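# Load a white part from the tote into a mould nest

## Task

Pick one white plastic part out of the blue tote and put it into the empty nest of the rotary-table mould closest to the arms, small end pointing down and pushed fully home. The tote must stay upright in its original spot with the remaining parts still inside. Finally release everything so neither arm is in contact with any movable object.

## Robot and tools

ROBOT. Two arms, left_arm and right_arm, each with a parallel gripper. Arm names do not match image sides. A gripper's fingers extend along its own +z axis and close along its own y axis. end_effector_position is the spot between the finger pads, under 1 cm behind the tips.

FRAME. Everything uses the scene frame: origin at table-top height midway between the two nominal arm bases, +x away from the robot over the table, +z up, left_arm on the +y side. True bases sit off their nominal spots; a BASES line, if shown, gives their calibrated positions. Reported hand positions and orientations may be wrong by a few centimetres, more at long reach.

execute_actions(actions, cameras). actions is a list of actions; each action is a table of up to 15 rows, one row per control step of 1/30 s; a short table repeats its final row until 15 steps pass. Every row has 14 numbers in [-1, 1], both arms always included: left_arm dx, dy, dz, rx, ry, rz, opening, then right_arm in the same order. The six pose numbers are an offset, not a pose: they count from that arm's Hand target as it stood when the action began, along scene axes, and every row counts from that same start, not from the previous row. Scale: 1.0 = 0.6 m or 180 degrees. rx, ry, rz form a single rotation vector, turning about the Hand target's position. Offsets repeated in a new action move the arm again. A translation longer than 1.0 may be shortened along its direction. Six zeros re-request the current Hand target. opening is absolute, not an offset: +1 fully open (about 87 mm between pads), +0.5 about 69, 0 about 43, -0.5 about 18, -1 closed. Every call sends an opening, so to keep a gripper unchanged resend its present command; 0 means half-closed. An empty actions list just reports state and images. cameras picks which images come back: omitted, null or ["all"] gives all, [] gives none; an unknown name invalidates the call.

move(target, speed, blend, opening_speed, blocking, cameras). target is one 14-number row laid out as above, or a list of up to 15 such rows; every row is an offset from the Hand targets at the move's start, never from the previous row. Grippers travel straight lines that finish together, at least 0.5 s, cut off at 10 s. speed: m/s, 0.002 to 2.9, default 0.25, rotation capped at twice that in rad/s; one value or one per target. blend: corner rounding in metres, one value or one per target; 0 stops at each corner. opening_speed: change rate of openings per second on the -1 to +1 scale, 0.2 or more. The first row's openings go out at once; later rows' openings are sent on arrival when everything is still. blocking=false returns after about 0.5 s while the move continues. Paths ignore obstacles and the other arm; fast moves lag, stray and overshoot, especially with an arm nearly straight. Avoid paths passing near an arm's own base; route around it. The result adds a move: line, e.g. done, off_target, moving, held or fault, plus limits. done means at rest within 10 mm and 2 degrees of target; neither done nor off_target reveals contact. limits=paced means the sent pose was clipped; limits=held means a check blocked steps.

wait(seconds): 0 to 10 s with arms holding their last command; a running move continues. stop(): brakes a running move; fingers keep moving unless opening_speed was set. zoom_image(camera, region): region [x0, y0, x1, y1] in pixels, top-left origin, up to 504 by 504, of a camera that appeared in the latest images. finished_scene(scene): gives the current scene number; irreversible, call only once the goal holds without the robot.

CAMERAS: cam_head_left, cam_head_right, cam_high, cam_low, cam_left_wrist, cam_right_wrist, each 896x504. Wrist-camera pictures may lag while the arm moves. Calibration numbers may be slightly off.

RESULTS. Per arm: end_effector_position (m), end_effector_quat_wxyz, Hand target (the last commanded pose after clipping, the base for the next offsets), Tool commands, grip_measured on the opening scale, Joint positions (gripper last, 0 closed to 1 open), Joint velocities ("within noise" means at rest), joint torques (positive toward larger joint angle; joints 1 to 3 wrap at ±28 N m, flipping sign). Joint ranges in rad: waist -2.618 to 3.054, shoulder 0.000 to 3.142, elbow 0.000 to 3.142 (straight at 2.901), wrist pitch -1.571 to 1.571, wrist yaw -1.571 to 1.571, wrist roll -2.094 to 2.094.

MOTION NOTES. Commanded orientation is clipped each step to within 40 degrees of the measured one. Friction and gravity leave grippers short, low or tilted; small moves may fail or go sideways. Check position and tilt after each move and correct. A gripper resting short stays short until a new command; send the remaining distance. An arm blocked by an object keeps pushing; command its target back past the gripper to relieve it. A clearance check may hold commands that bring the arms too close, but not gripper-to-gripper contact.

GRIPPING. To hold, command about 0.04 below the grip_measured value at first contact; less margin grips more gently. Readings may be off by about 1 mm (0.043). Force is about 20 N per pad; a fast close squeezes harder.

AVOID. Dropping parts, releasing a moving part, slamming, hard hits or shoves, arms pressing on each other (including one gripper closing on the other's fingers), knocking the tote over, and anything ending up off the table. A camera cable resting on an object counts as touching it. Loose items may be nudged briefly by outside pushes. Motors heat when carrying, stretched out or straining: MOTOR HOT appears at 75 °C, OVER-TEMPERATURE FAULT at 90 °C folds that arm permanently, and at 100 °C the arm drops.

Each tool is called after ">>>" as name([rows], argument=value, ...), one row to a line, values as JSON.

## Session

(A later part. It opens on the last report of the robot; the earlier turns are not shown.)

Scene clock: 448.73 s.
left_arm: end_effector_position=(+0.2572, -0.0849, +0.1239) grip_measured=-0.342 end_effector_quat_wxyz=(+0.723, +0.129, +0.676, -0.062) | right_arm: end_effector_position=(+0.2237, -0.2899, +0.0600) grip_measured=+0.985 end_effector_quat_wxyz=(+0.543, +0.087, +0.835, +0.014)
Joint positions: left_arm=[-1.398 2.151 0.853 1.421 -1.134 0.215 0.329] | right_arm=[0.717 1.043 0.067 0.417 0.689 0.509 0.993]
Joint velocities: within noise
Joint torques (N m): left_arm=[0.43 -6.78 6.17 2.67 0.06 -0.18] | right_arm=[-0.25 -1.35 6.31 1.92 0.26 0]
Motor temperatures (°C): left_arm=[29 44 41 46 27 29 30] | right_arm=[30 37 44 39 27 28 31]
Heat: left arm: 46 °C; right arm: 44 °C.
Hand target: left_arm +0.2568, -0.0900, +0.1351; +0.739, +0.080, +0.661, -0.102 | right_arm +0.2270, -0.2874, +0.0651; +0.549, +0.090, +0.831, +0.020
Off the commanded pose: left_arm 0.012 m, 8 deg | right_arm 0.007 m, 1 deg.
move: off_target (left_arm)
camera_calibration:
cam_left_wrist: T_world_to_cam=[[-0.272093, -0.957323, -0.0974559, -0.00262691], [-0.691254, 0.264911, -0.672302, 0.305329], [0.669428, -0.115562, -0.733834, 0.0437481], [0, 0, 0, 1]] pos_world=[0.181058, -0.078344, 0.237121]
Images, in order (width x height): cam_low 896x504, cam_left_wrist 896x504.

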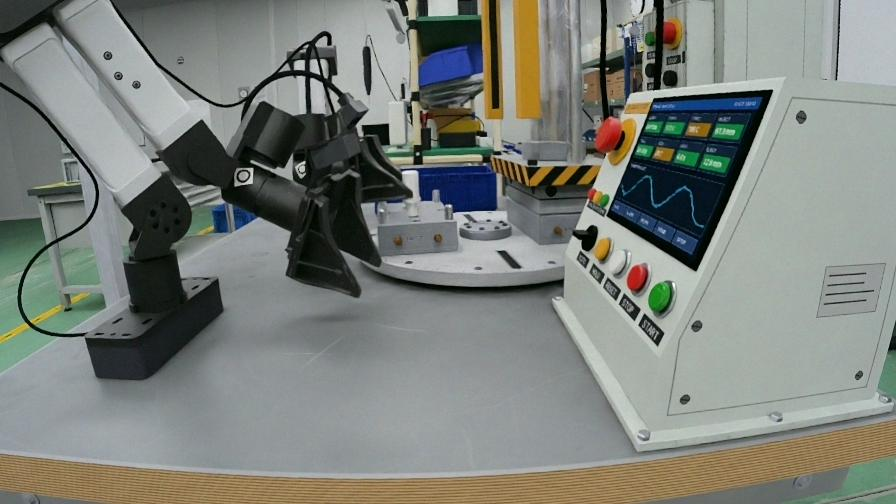

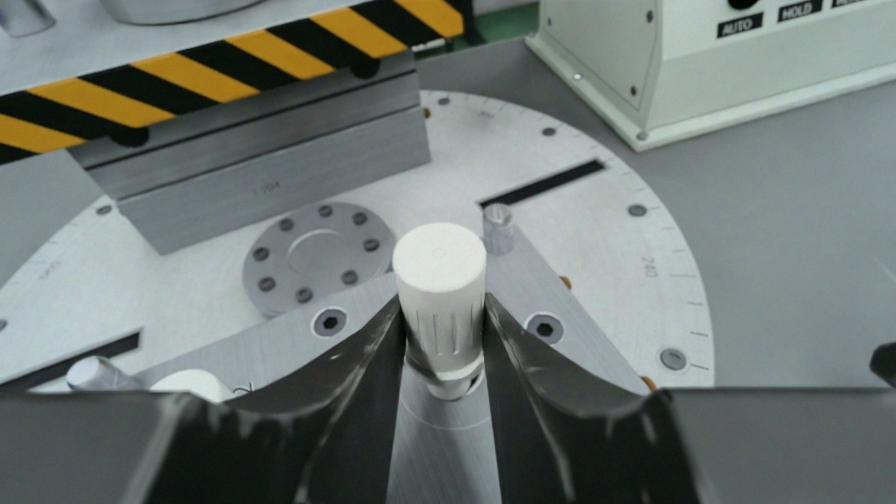

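>>> move([
  [0.0098, -0.0135, 0.07, 0, 0, 0, -0.5, 0, 0, 0, 0, 0, 0, 1],
  [0.005, -0.0068, 0.0, 0, 0, 0, -0.5, 0, 0, 0, 0, 0, 0, 1],
], speed=0.06, cameras=["cam_left_wrist","cam_low"])

>>> zoom_image(camera="cam_low", region=[390, 160, 450, 230])

>>> zoom_image(camera="cam_left_wrist", region=[350, 220, 550, 500])

Scene clock: 464.40 s.
left_arm: end_effector_position=(+0.2589, -0.0950, +0.1297) grip_measured=-0.342 end_effector_quat_wxyz=(+0.726, +0.120, +0.673, -0.070) | right_arm: end_effector_position=(+0.2237, -0.2899, +0.0600) grip_measured=+0.985 end_effector_quat_wxyz=(+0.543, +0.087, +0.835, +0.014)
Joint positions: left_arm=[-1.398 2.166 0.897 1.42 -1.134 0.219 0.329] | right_arm=[0.717 1.043 0.067 0.417 0.689 0.509 0.993]
Joint velocities: within noise
Joint torques (N m): left_arm=[0.91 -7.23 4.23 2.59 0.13 -0.15] | right_arm=[-0.32 -1.4 6.35 1.93 0.28 0.02]
Motor temperatures (°C): left_arm=[29 44 41 47 27 29 30] | right_arm=[30 37 44 39 27 28 31]
Heat: left arm: 47 °C; right arm: 44 °C.
Hand target: left_arm +0.2598, -0.0941, +0.1351; +0.739, +0.080, +0.661, -0.102 | right_arm +0.2270, -0.2874, +0.0651; +0.549, +0.090, +0.831, +0.020
Off the commanded pose: left_arm 0.006 m, 6 deg | right_arm 0.007 m, 1 deg.
move: off_target (left_arm)
camera_calibration:
cam_left_wrist: T_world_to_cam=[[-0.271045, -0.959637, -0.0750385, -0.0145439], [-0.687661, 0.247595, -0.682509, 0.31174], [0.673541, -0.13339, -0.727014, 0.0420924], [0, 0, 0, 1]] pos_world=[0.182078, -0.0855274, 0.242276]
Images, in order (width x height): cam_low 896x504, cam_left_wrist 896x504.

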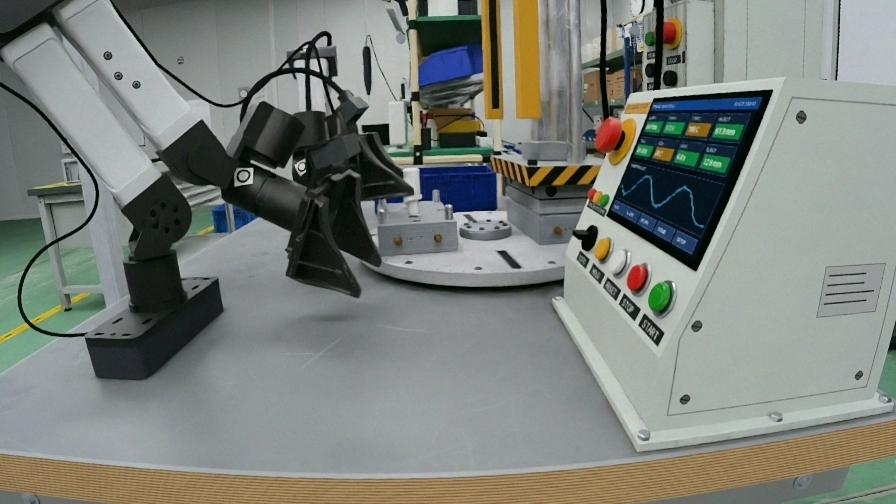

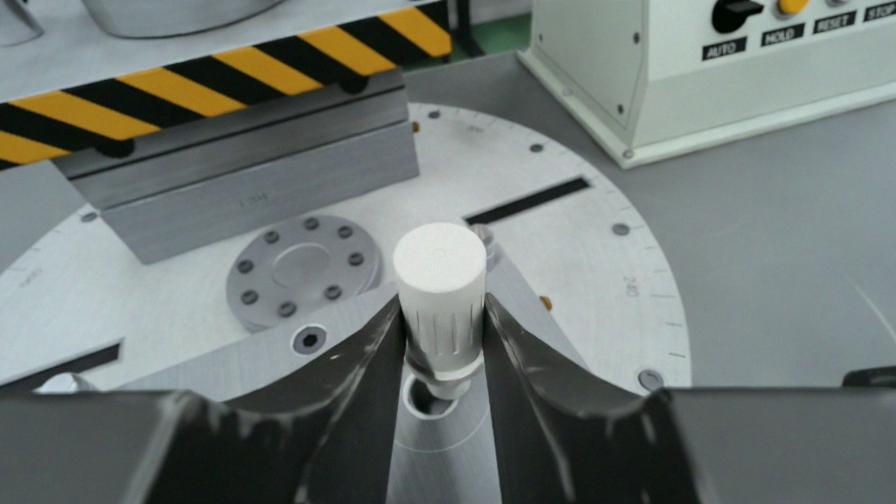

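Scaled by 7.200 from the camera's 896x504 image, which has a finer 1280x720 frame.

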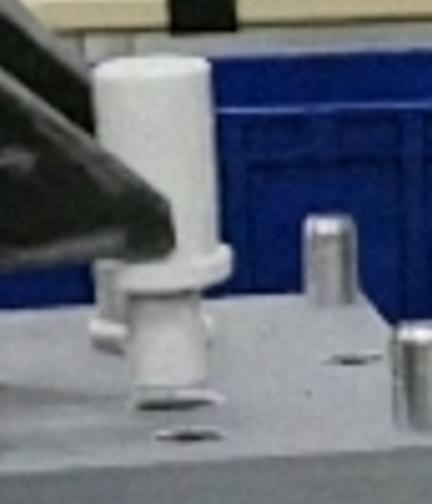

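Scaled by 1.800 from the camera's 896x504 image, which has a finer 1280x720 frame.

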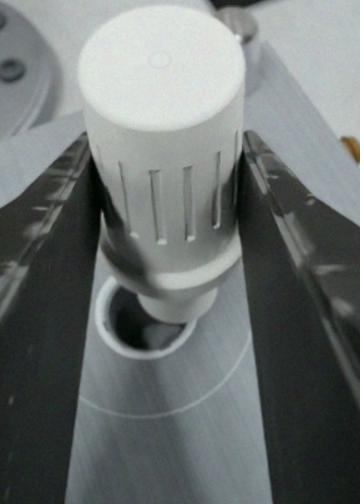

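>>> move([
  [0.018, 0.004, 0.065, 0, 0, 0, -0.5, 0, 0, 0, 0, 0, 0, 1],
  [-0.0015, 0.0085, 0.06, 0, 0, 0, -0.5, 0, 0, 0, 0, 0, 0, 1],
  [-0.0015, 0.0085, 0.0, 0, 0, 0, -0.5, 0, 0, 0, 0, 0, 0, 1],
], speed=0.06, cameras=["cam_left_wrist","cam_low"])

>>> zoom_image(camera="cam_low", region=[390, 160, 450, 230])

>>> zoom_image(camera="cam_left_wrist", region=[350, 220, 550, 500])

Scene clock: 491.40 s.
left_arm: end_effector_position=(+0.2609, -0.0881, +0.1280) grip_measured=-0.342 end_effector_quat_wxyz=(+0.725, +0.122, +0.675, -0.066) | right_arm: end_effector_position=(+0.2237, -0.2899, +0.0600) grip_measured=+0.985 end_effector_quat_wxyz=(+0.543, +0.087, +0.835, +0.014)
Joint positions: left_arm=[-1.39 2.153 0.871 1.42 -1.129 0.214 0.329] | right_arm=[0.717 1.043 0.067 0.417 0.689 0.509 0.993]
Joint velocities: within noise
Joint torques (N m): left_arm=[0.28 -7.1 4.4 2.65 0.08 -0.19] | right_arm=[-0.32 -1.43 6.3 1.93 0.28 0]
Motor temperatures (°C): left_arm=[29 42 40 48 27 29 30] | right_arm=[30 37 44 39 27 28 31]
Heat: left arm: 48 °C; right arm: 44 °C.
Hand target: left_arm +0.2590, -0.0890, +0.1352; +0.739, +0.080, +0.661, -0.102 | right_arm +0.2270, -0.2874, +0.0651; +0.549, +0.090, +0.831, +0.020
Off the commanded pose: left_arm 0.008 m, 7 deg | right_arm 0.007 m, 1 deg.
move: off_target (left_arm)
camera_calibration:
cam_left_wrist: T_world_to_cam=[[-0.268573, -0.959725, -0.0824398, -0.00729481], [-0.69027, 0.251447, -0.678455, 0.310761], [0.67186, -0.125309, -0.730002, 0.0419404], [0, 0, 0, 1]] pos_world=[0.184372, -0.0798854, 0.240853]
Images, in order (width x height): cam_low 896x504, cam_left_wrist 896x504.

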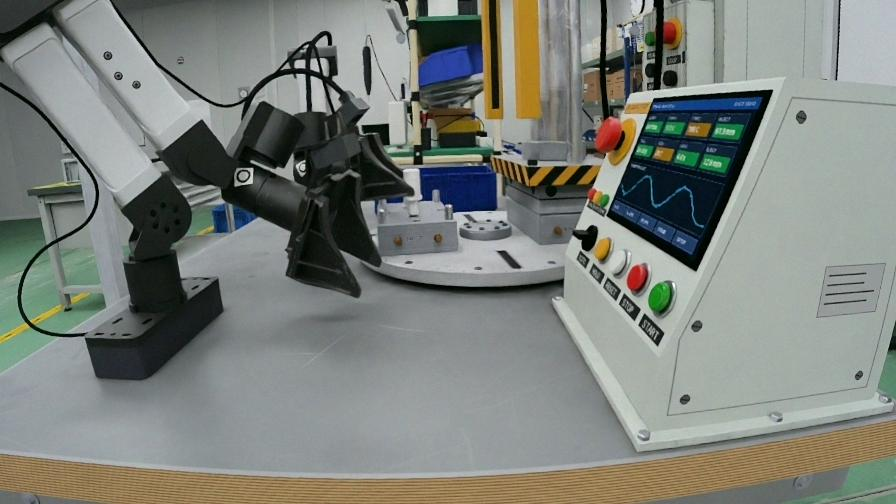

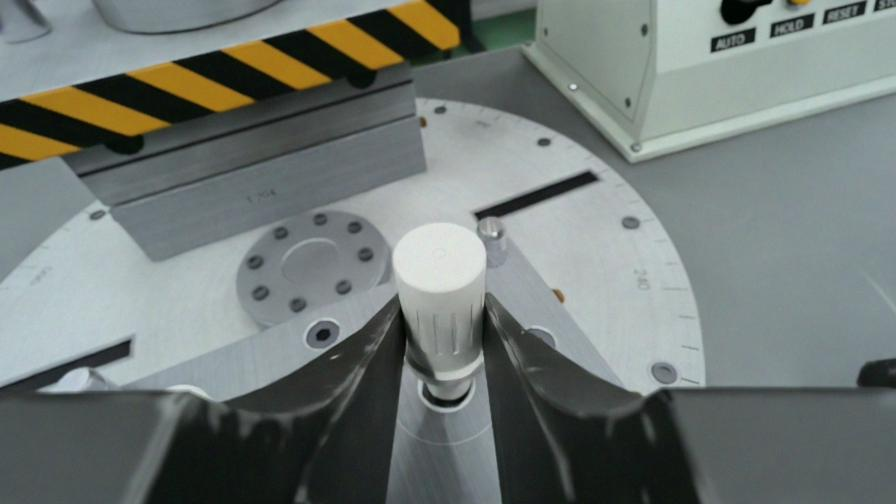

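Scaled by 7.200 from the camera's 896x504 image, which has a finer 1280x720 frame.

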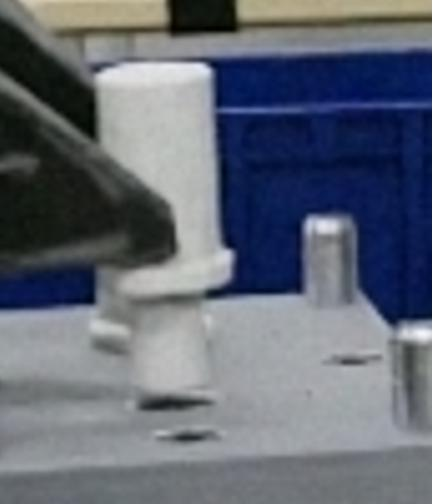

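Scaled by 1.800 from the camera's 896x504 image, which has a finer 1280x720 frame.

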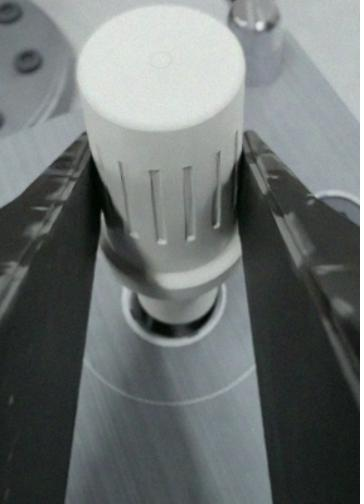

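>>> move(target=[0, 0.0015, -0.02, 0, 0, 0, -0.5, 0, 0, 0, 0, 0, 0, 1], speed=0.03, cameras=["cam_left_wrist","cam_low"])

>>> zoom_image(camera="cam_low", region=[390, 160, 450, 230])

>>> zoom_image(camera="cam_left_wrist", region=[350, 220, 550, 500])

Scene clock: 499.97 s.
left_arm: end_effector_position=(+0.2607, -0.0876, +0.1157) grip_measured=-0.342 end_effector_quat_wxyz=(+0.721, +0.124, +0.679, -0.063) | right_arm: end_effector_position=(+0.2237, -0.2899, +0.0600) grip_measured=+0.985 end_effector_quat_wxyz=(+0.543, +0.087, +0.835, +0.014)
Joint positions: left_arm=[-1.39 2.182 0.871 1.421 -1.133 0.193 0.329] | right_arm=[0.717 1.043 0.067 0.417 0.689 0.509 0.993]
Joint velocities: within noise
Joint torques (N m): left_arm=[0.38 -6.98 3.85 2.84 0.09 -0.14] | right_arm=[-0.35 -1.37 6.34 1.91 0.27 0]
Motor temperatures (°C): left_arm=[29 42 40 49 27 29 30] | right_arm=[30 37 44 39 27 28 31]
Heat: left arm: 49 °C; right arm: 44 °C.
Hand target: left_arm +0.2590, -0.0881, +0.1231; +0.739, +0.080, +0.661, -0.102 | right_arm +0.2270, -0.2874, +0.0651; +0.549, +0.090, +0.831, +0.020
Off the commanded pose: left_arm 0.008 m, 7 deg | right_arm 0.007 m, 1 deg.
joint sent to its limit (left arm) — joint 4 (wrist pitch), upper limit. The joint targets still meet the commanded pose.
move: off_target (left_arm)
camera_calibration:
cam_left_wrist: T_world_to_cam=[[-0.266856, -0.959785, -0.0871872, -0.00771597], [-0.69823, 0.254902, -0.668954, 0.303505], [0.664276, -0.117638, -0.738172, 0.0367611], [0, 0, 0, 1]] pos_world=[0.185438, -0.0804452, 0.229494]
Images, in order (width x height): cam_low 896x504, cam_left_wrist 896x504.

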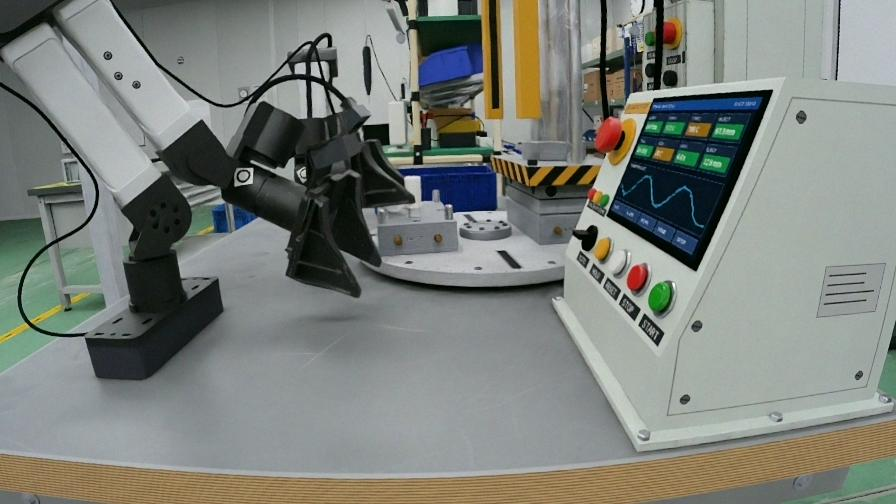

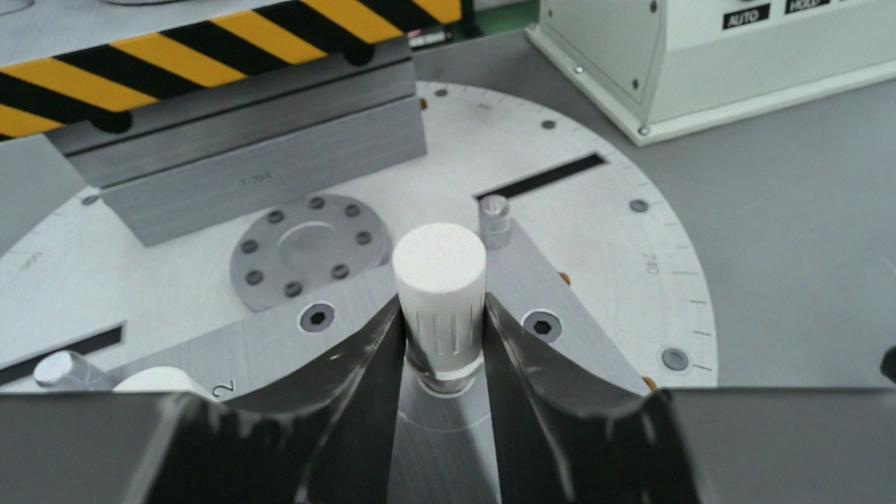

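Scaled by 7.200 from the camera's 896x504 image, which has a finer 1280x720 frame.

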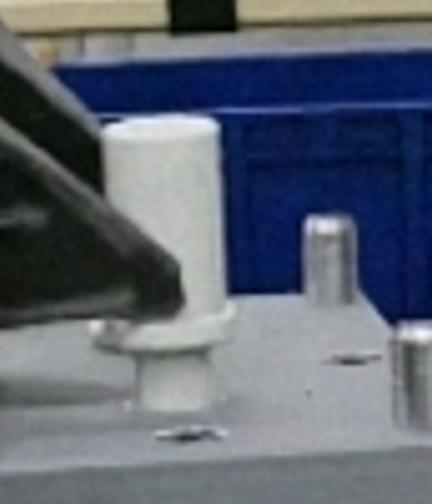

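Scaled by 1.800 from the camera's 896x504 image, which has a finer 1280x720 frame.

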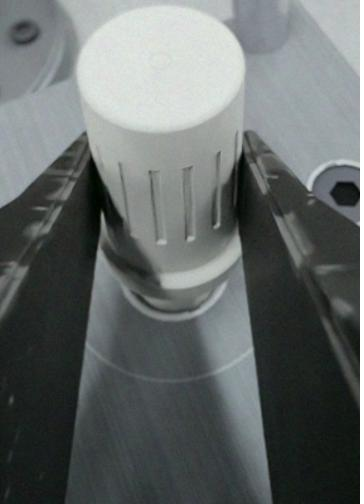

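>>> move(target=[0, 0.0, -0.012, 0, 0, 0, -0.5, 0, 0, 0, 0, 0, 0, 1], speed=0.03, cameras=["cam_left_wrist","cam_low"])

>>> zoom_image(camera="cam_low", region=[340, 140, 470, 250])

>>> zoom_image(camera="cam_left_wrist", region=[350, 220, 550, 500])

Scene clock: 506.47 s.
left_arm: end_effector_position=(+0.2602, -0.0873, +0.1089) grip_measured=-0.342 end_effector_quat_wxyz=(+0.718, +0.124, +0.682, -0.065) | right_arm: end_effector_position=(+0.2237, -0.2899, +0.0600) grip_measured=+0.985 end_effector_quat_wxyz=(+0.543, +0.087, +0.835, +0.014)
Joint positions: left_arm=[-1.39 2.196 0.867 1.421 -1.132 0.173 0.329] | right_arm=[0.717 1.043 0.067 0.417 0.689 0.509 0.993]
Joint velocities: within noise
Joint torques (N m): left_arm=[0.4 -6.78 4.11 2.84 0.06 -0.1] | right_arm=[-0.29 -1.43 6.27 1.91 0.28 0.01]
Motor temperatures (°C): left_arm=[29 42 40 50 27 29 30] | right_arm=[30 37 44 39 27 28 31]
Heat: left arm: 50 °C; right arm: 44 °C.
Hand target: left_arm +0.2590, -0.0880, +0.1160; +0.739, +0.080, +0.661, -0.102 | right_arm +0.2270, -0.2874, +0.0651; +0.549, +0.090, +0.831, +0.020
Off the commanded pose: left_arm 0.007 m, 7 deg | right_arm 0.007 m, 1 deg.
joint sent to its limit (left arm) — joint 4 (wrist pitch), upper limit. The joint targets still meet the commanded pose.
move: off_target (left_arm)
camera_calibration:
cam_left_wrist: T_world_to_cam=[[-0.269495, -0.95945, -0.0826288, -0.00798015], [-0.703098, 0.254667, -0.663927, 0.299252], [0.658047, -0.120829, -0.743219, 0.0339583], [0, 0, 0, 1]] pos_world=[0.185907, -0.0797632, 0.223261]
Images, in order (width x height): cam_low 896x504, cam_left_wrist 896x504.

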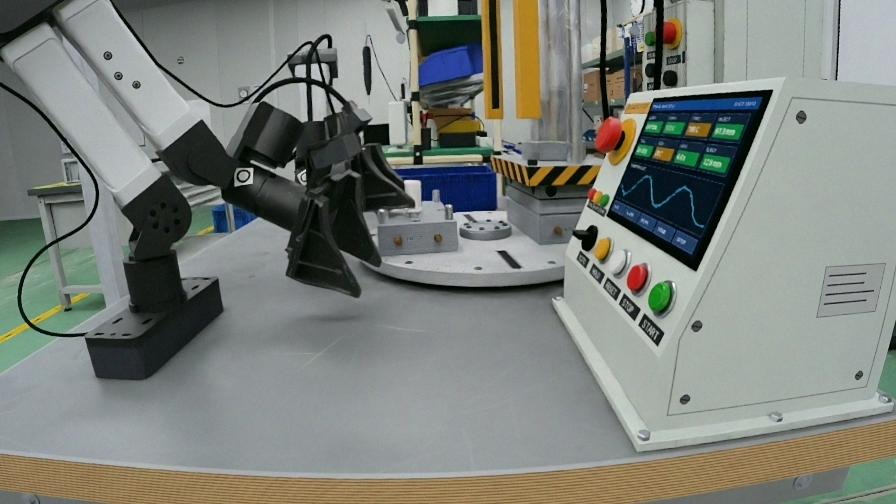

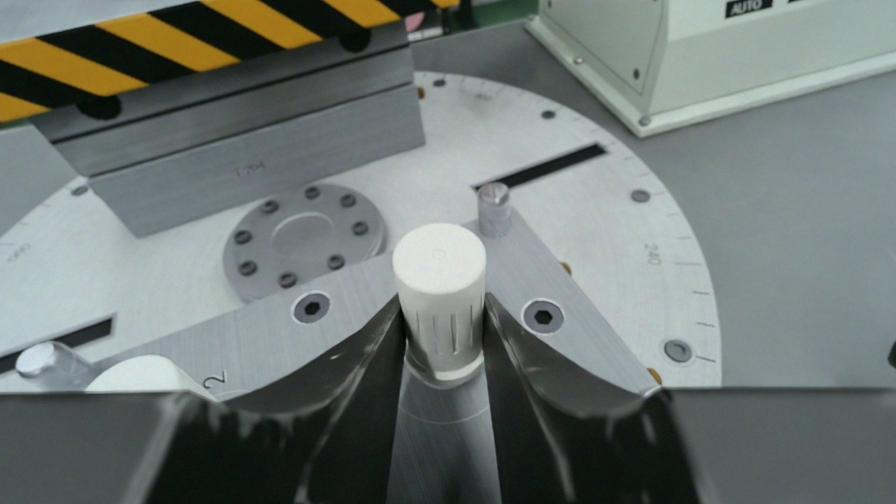

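Scaled by 3.877 from the camera's 896x504 image, which has a finer 1280x720 frame.

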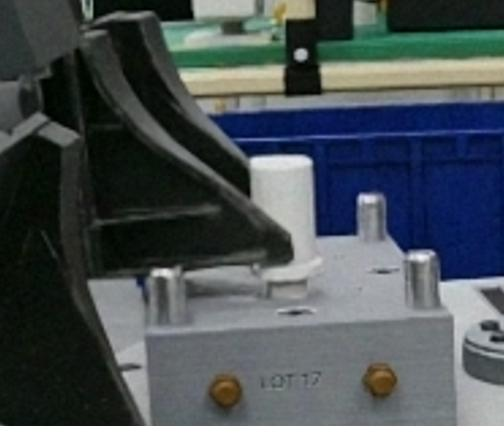

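Scaled by 1.800 from the camera's 896x504 image, which has a finer 1280x720 frame.

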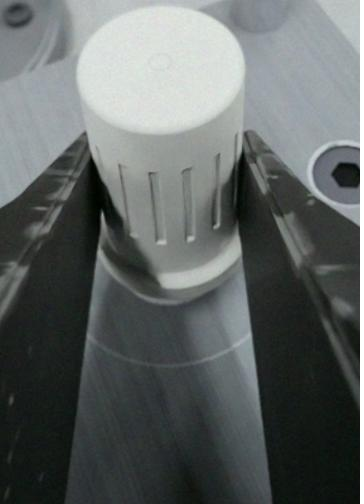

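>>> move(target=[0, 0.0, -0.009, 0, 0, 0, -0.5, 0, 0, 0, 0, 0, 0, 1], speed=0.03, cameras=["cam_left_wrist","cam_low"])

>>> zoom_image(camera="cam_low", region=[340, 140, 470, 250])

Scene clock: 513.67 s.
left_arm: end_effector_position=(+0.2601, -0.0875, +0.1061) grip_measured=-0.342 end_effector_quat_wxyz=(+0.717, +0.123, +0.683, -0.066) | right_arm: end_effector_position=(+0.2237, -0.2899, +0.0600) grip_measured=+0.985 end_effector_quat_wxyz=(+0.543, +0.087, +0.835, +0.014)
Joint positions: left_arm=[-1.39 2.203 0.867 1.421 -1.132 0.163 0.329] | right_arm=[0.717 1.043 0.067 0.417 0.689 0.509 0.993]
Joint velocities: within noise
Joint torques (N m): left_arm=[0.42 -6.27 4.11 2.84 0.05 -0.11] | right_arm=[-0.38 -1.46 6.31 1.94 0.28 0]
Motor temperatures (°C): left_arm=[29 42 40 51 27 29 30] | right_arm=[30 37 44 39 27 28 31]
Heat: left arm: 51 °C; right arm: 44 °C.
Hand target: left_arm +0.2590, -0.0880, +0.1105; +0.739, +0.080, +0.661, -0.102 | right_arm +0.2270, -0.2874, +0.0651; +0.549, +0.090, +0.831, +0.020
Off the commanded pose: left_arm 0.005 m, 7 deg | right_arm 0.007 m, 1 deg.
joint sent to its limit (left arm) — joint 4 (wrist pitch), upper limit. The joint targets still meet the commanded pose.
move: off_target (left_arm)
camera_calibration:
cam_left_wrist: T_world_to_cam=[[-0.270132, -0.959554, -0.0792739, -0.00858578], [-0.705382, 0.253272, -0.662035, 0.297563], [0.655336, -0.122919, -0.745269, 0.0327812], [0, 0, 0, 1]] pos_world=[0.186094, -0.0795736, 0.220747]
Images, in order (width x height): cam_low 896x504, cam_left_wrist 896x504.

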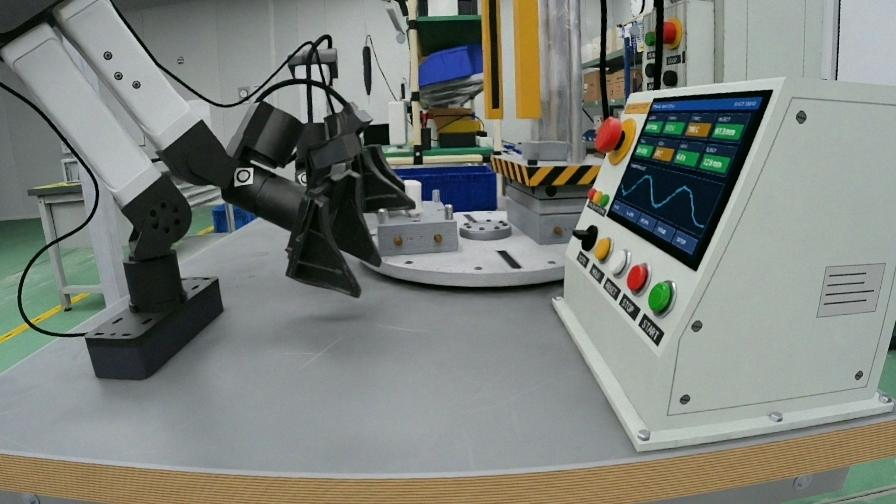

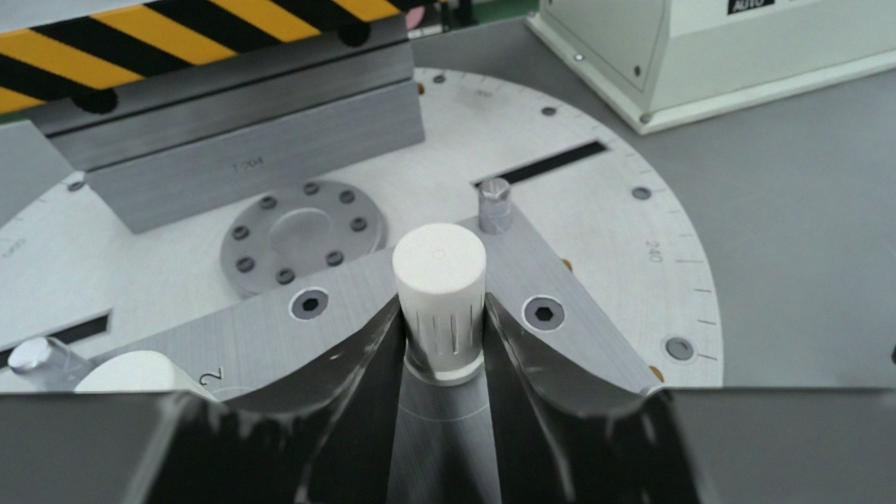

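Scaled by 3.877 from the camera's 896x504 image, which has a finer 1280x720 frame.

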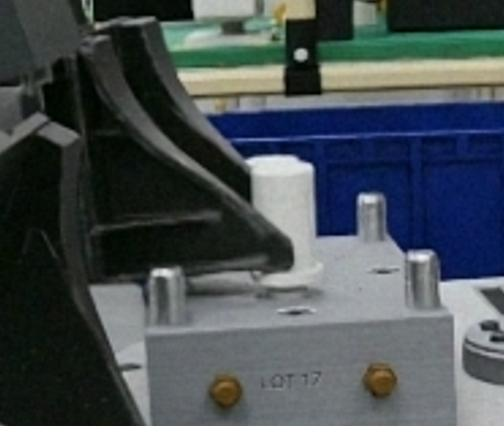

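>>> zoom_image(camera="cam_low", region=[390, 170, 440, 225])

>>> zoom_image(camera="cam_left_wrist", region=[350, 220, 550, 440])

Scaled by 9.164 from the camera's 896x504 image, which has a finer 1280x720 frame.

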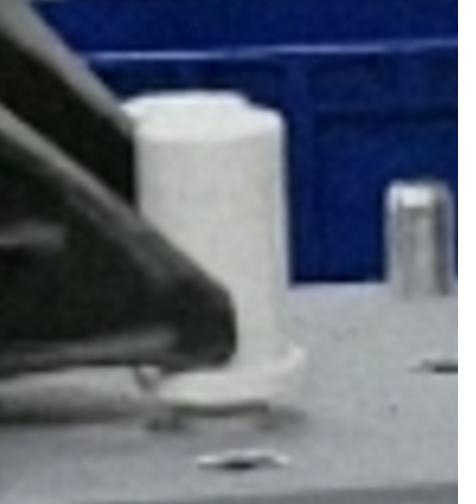

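Scaled by 2.291 from the camera's 896x504 image, which has a finer 1280x720 frame.

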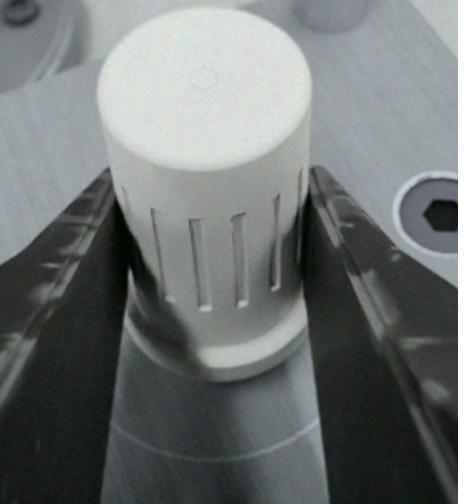

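>>> move(target=[0, 0.0, -0.008, 0, 0, 0, -0.5, 0, 0, 0, 0, 0, 0, 1], speed=0.03, cameras=["cam_left_wrist","cam_low"])

>>> zoom_image(camera="cam_low", region=[390, 170, 440, 225])

Scene clock: 525.40 s.
left_arm: end_effector_position=(+0.2599, -0.0875, +0.1031) grip_measured=-0.342 end_effector_quat_wxyz=(+0.716, +0.121, +0.685, -0.068) | right_arm: end_effector_position=(+0.2237, -0.2899, +0.0600) grip_measured=+0.985 end_effector_quat_wxyz=(+0.543, +0.087, +0.835, +0.014)
Joint positions: left_arm=[-1.39 2.21 0.867 1.421 -1.132 0.152 0.329] | right_arm=[0.717 1.043 0.067 0.417 0.689 0.509 0.993]
Joint velocities: within noise
Joint torques (N m): left_arm=[0.43 -5.9 4.18 2.84 0.05 -0.11] | right_arm=[-0.31 -1.42 6.3 1.92 0.28 0.02]
Motor temperatures (°C): left_arm=[29 42 40 52 27 29 30] | right_arm=[30 36 44 39 27 28 31]
Heat: left arm: 52 °C; right arm: 44 °C.
Hand target: left_arm +0.2590, -0.0880, +0.1057; +0.739, +0.080, +0.661, -0.102 | right_arm +0.2270, -0.2874, +0.0651; +0.549, +0.090, +0.831, +0.020
Off the commanded pose: left_arm 0.003 m, 7 deg | right_arm 0.007 m, 1 deg.
joint sent to its limit (left arm) — joint 4 (wrist pitch), upper limit. The joint targets still meet the commanded pose.
move: off_target (left_arm)
camera_calibration:
cam_left_wrist: T_world_to_cam=[[-0.270482, -0.959843, -0.0744326, -0.00934719], [-0.70817, 0.250743, -0.660017, 0.295754], [0.652177, -0.125812, -0.747554, 0.0313369], [0, 0, 0, 1]] pos_world=[0.186479, -0.0791875, 0.217933]
Images, in order (width x height): cam_low 896x504, cam_left_wrist 896x504.

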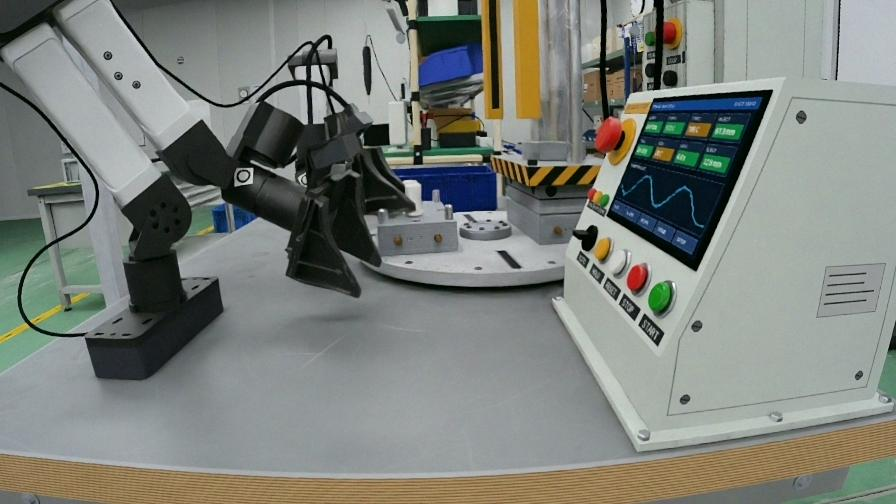

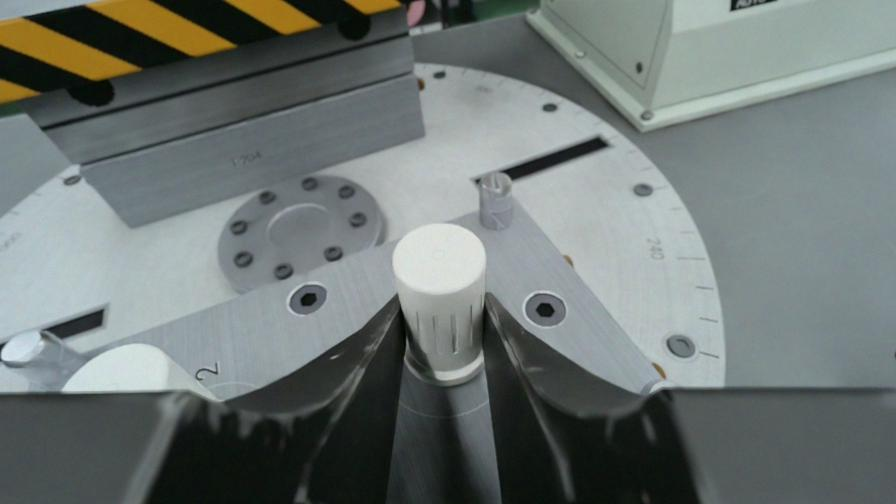

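Scaled by 9.164 from the camera's 896x504 image, which has a finer 1280x720 frame.

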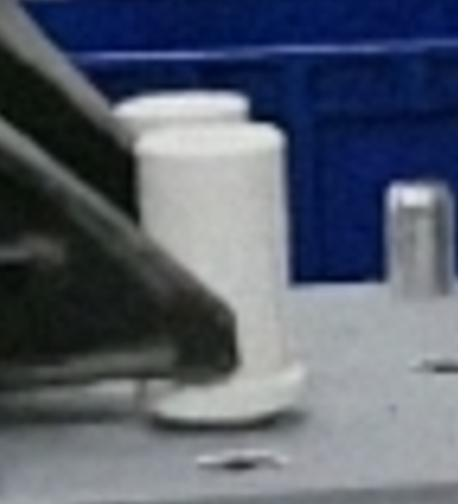

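>>> move(target=[0, 0.0, -0.006, 0, 0, 0, -0.5, 0, 0, 0, 0, 0, 0, 1], speed=0.03, cameras=["cam_left_wrist","cam_low"])

>>> zoom_image(camera="cam_low", region=[390, 170, 440, 225])

Scene clock: 531.63 s.
left_arm: end_effector_position=(+0.2599, -0.0872, +0.0998) grip_measured=-0.342 end_effector_quat_wxyz=(+0.714, +0.119, +0.686, -0.068) | right_arm: end_effector_position=(+0.2237, -0.2899, +0.0600) grip_measured=+0.985 end_effector_quat_wxyz=(+0.543, +0.087, +0.835, +0.014)
Joint positions: left_arm=[-1.39 2.218 0.867 1.421 -1.135 0.141 0.329] | right_arm=[0.717 1.043 0.067 0.417 0.689 0.509 0.993]
Joint velocities: within noise
Joint torques (N m): left_arm=[0.44 -5.82 4.25 2.83 0.05 -0.08] | right_arm=[-0.35 -1.4 6.35 1.92 0.28 0.01]
Motor temperatures (°C): left_arm=[29 42 39 52 27 29 30] | right_arm=[30 36 44 39 27 28 31]
Heat: left arm: 52 °C; right arm: 44 °C.
Hand target: left_arm +0.2590, -0.0880, +0.1021; +0.739, +0.080, +0.661, -0.102 | right_arm +0.2270, -0.2874, +0.0651; +0.549, +0.090, +0.831, +0.020
Off the commanded pose: left_arm 0.003 m, 7 deg | right_arm 0.007 m, 1 deg.
joint sent to its limit (left arm) — joint 4 (wrist pitch), upper limit. The joint targets are off in orientation, not in position.
move: off_target (left_arm)
camera_calibration:
cam_left_wrist: T_world_to_cam=[[-0.268565, -0.960673, -0.0705691, -0.0102335], [-0.711606, 0.247244, -0.657637, 0.293833], [0.649223, -0.126401, -0.750022, 0.0300038], [0, 0, 0, 1]] pos_world=[0.186866, -0.0786871, 0.215017]
Images, in order (width x height): cam_low 896x504, cam_left_wrist 896x504.

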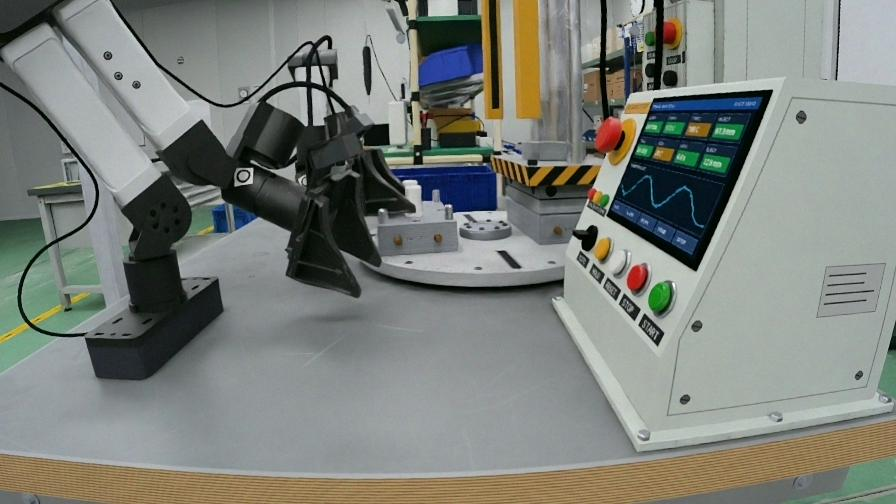

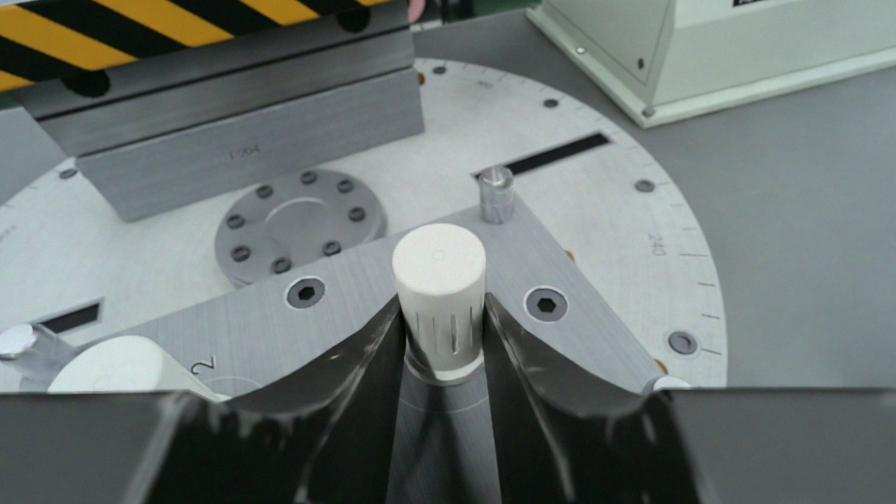

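Scaled by 9.164 from the camera's 896x504 image, which has a finer 1280x720 frame.

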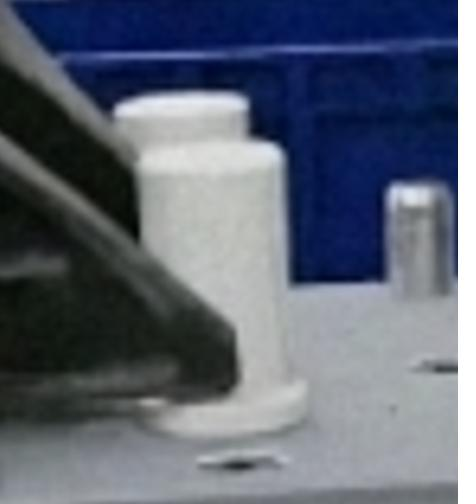

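>>> move(target=[0, 0.0, -0.006, 0, 0, 0, -0.5, 0, 0, 0, 0, 0, 0, 1], speed=0.03, cameras=["cam_left_wrist","cam_low"])

>>> zoom_image(camera="cam_low", region=[390, 170, 440, 225])

Scene clock: 542.27 s.
left_arm: end_effector_position=(+0.2598, -0.0871, +0.0997) grip_measured=-0.342 end_effector_quat_wxyz=(+0.714, +0.116, +0.687, -0.070) | right_arm: end_effector_position=(+0.2237, -0.2899, +0.0600) grip_measured=+0.985 end_effector_quat_wxyz=(+0.543, +0.087, +0.835, +0.014)
Joint positions: left_arm=[-1.39 2.218 0.867 1.422 -1.137 0.134 0.329] | right_arm=[0.717 1.043 0.067 0.417 0.689 0.509 0.993]
Joint velocities: within noise
Joint torques (N m): left_arm=[0.44 -5.18 4.31 2.83 0.06 -0.09] | right_arm=[-0.5 -1.58 6.41 1.92 0.28 0.01]
Motor temperatures (°C): left_arm=[29 41 39 53 27 29 30] | right_arm=[30 36 44 39 27 28 31]
Heat: left arm: 53 °C; right arm: 44 °C.
Hand target: left_arm +0.2590, -0.0880, +0.0986; +0.739, +0.080, +0.661, -0.102 | right_arm +0.2270, -0.2874, +0.0651; +0.549, +0.090, +0.831, +0.020
Off the commanded pose: left_arm 0.002 m, 7 deg | right_arm 0.007 m, 1 deg.
joint sent to its limit (left arm) — joint 4 (wrist pitch), upper limit. The joint targets are off in orientation, not in position.
move: off_target (left_arm)
camera_calibration:
cam_left_wrist: T_world_to_cam=[[-0.267058, -0.961602, -0.0632669, -0.0114564], [-0.71334, 0.241397, -0.657931, 0.293668], [0.64794, -0.130575, -0.750416, 0.029887], [0, 0, 0, 1]] pos_world=[0.187061, -0.0780047, 0.214916]
Images, in order (width x height): cam_low 896x504, cam_left_wrist 896x504.

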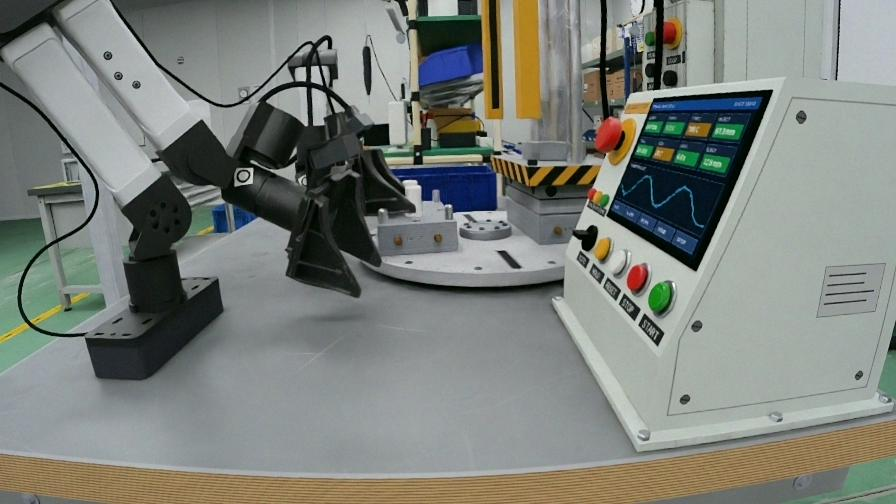

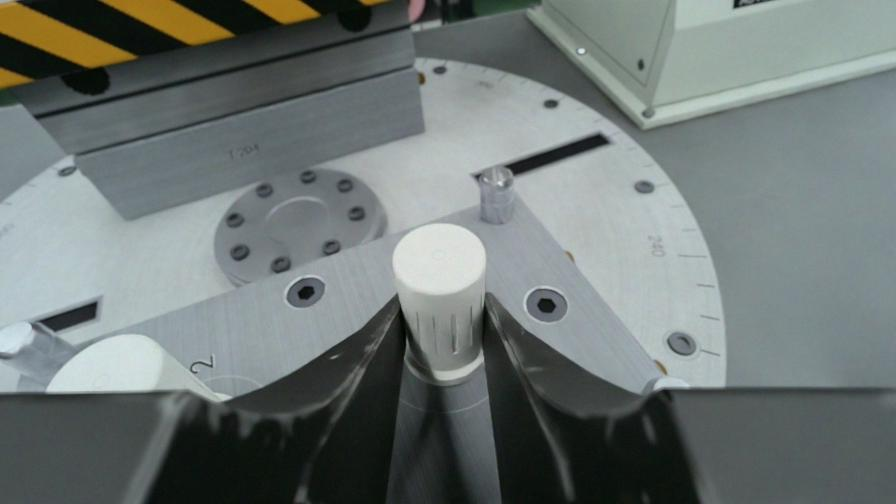

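Scaled by 9.164 from the camera's 896x504 image, which has a finer 1280x720 frame.

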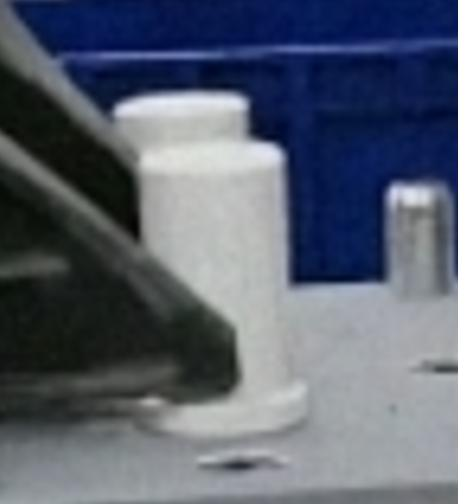

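>>> move(target=[0, 0.0, 0.006, 0, 0, 0, 0.0, 0, 0, 0, 0, 0, 0, 1], opening_speed=0.3, speed=0.03, cameras=["cam_left_wrist","cam_low"])

>>> zoom_image(camera="cam_low", region=[390, 170, 440, 225])

>>> zoom_image(camera="cam_left_wrist", region=[350, 220, 550, 440])

Scene clock: 550.43 s.
left_arm: end_effector_position=(+0.2599, -0.0859, +0.0952) grip_measured=+0.000 end_effector_quat_wxyz=(+0.713, +0.117, +0.688, -0.066) | right_arm: end_effector_position=(+0.2237, -0.2899, +0.0600) grip_measured=+0.985 end_effector_quat_wxyz=(+0.543, +0.087, +0.835, +0.014)
Joint positions: left_arm=[-1.39 2.229 0.867 1.422 -1.142 0.131 0.5] | right_arm=[0.717 1.043 0.067 0.417 0.689 0.509 0.993]
Joint velocities: within noise
Joint torques (N m): left_arm=[0.42 -6.67 4.25 2.84 0.11 0.01] | right_arm=[-0.44 -1.44 6.28 1.92 0.28 0.03]
Motor temperatures (°C): left_arm=[29 41 39 54 27 29 30] | right_arm=[30 36 44 39 27 28 31]
Heat: left arm: 54 °C; right arm: 44 °C.
Hand target: left_arm +0.2589, -0.0881, +0.1021; +0.739, +0.080, +0.661, -0.102 | right_arm +0.2270, -0.2874, +0.0651; +0.549, +0.090, +0.831, +0.020
Off the commanded pose: left_arm 0.007 m, 7 deg | right_arm 0.007 m, 1 deg.
joint sent to its limit (left arm) — joint 4 (wrist pitch), upper limit. The joint targets are off in orientation, not in position.
move: off_target (left_arm)
camera_calibration:
cam_left_wrist: T_world_to_cam=[[-0.26254, -0.962373, -0.0700825, -0.0110407], [-0.716383, 0.243059, -0.654002, 0.291033], [0.646428, -0.121496, -0.75324, 0.0280554], [0, 0, 0, 1]] pos_world=[0.187456, -0.0779546, 0.210695]
Images, in order (width x height): cam_low 896x504, cam_left_wrist 896x504.

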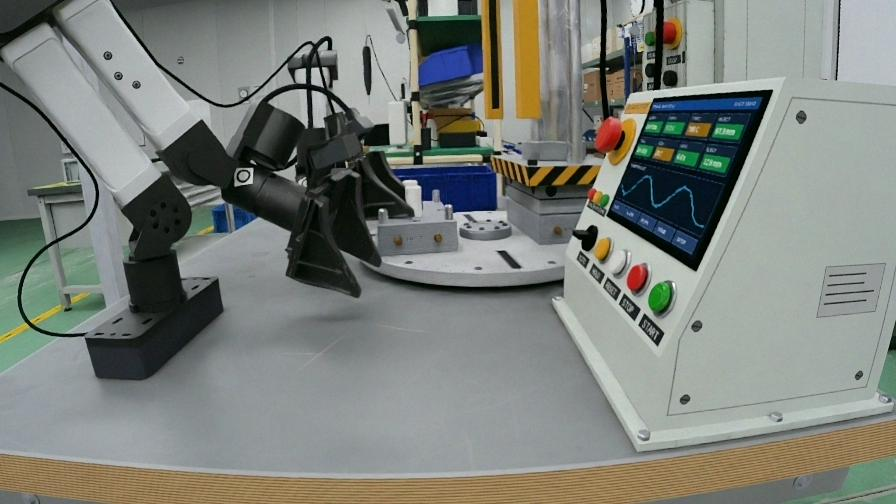

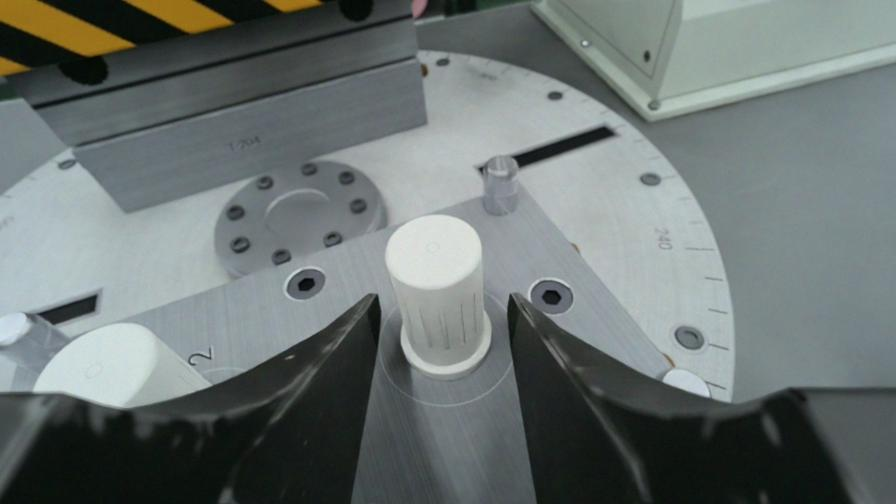

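Scaled by 9.164 from the camera's 896x504 image, which has a finer 1280x720 frame.

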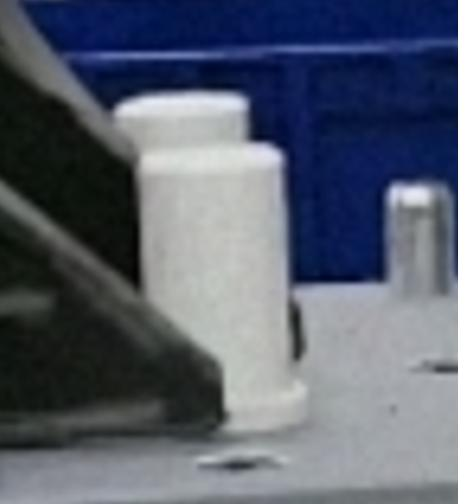

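Scaled by 2.291 from the camera's 896x504 image, which has a finer 1280x720 frame.

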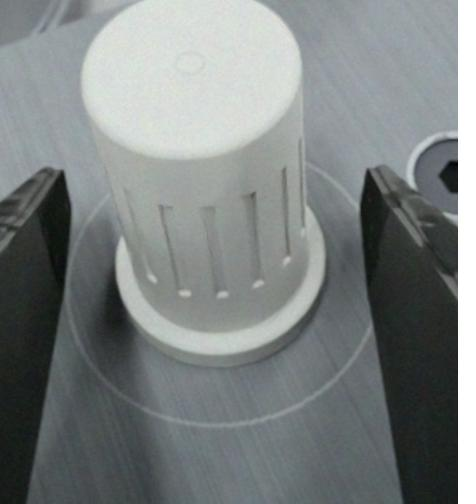

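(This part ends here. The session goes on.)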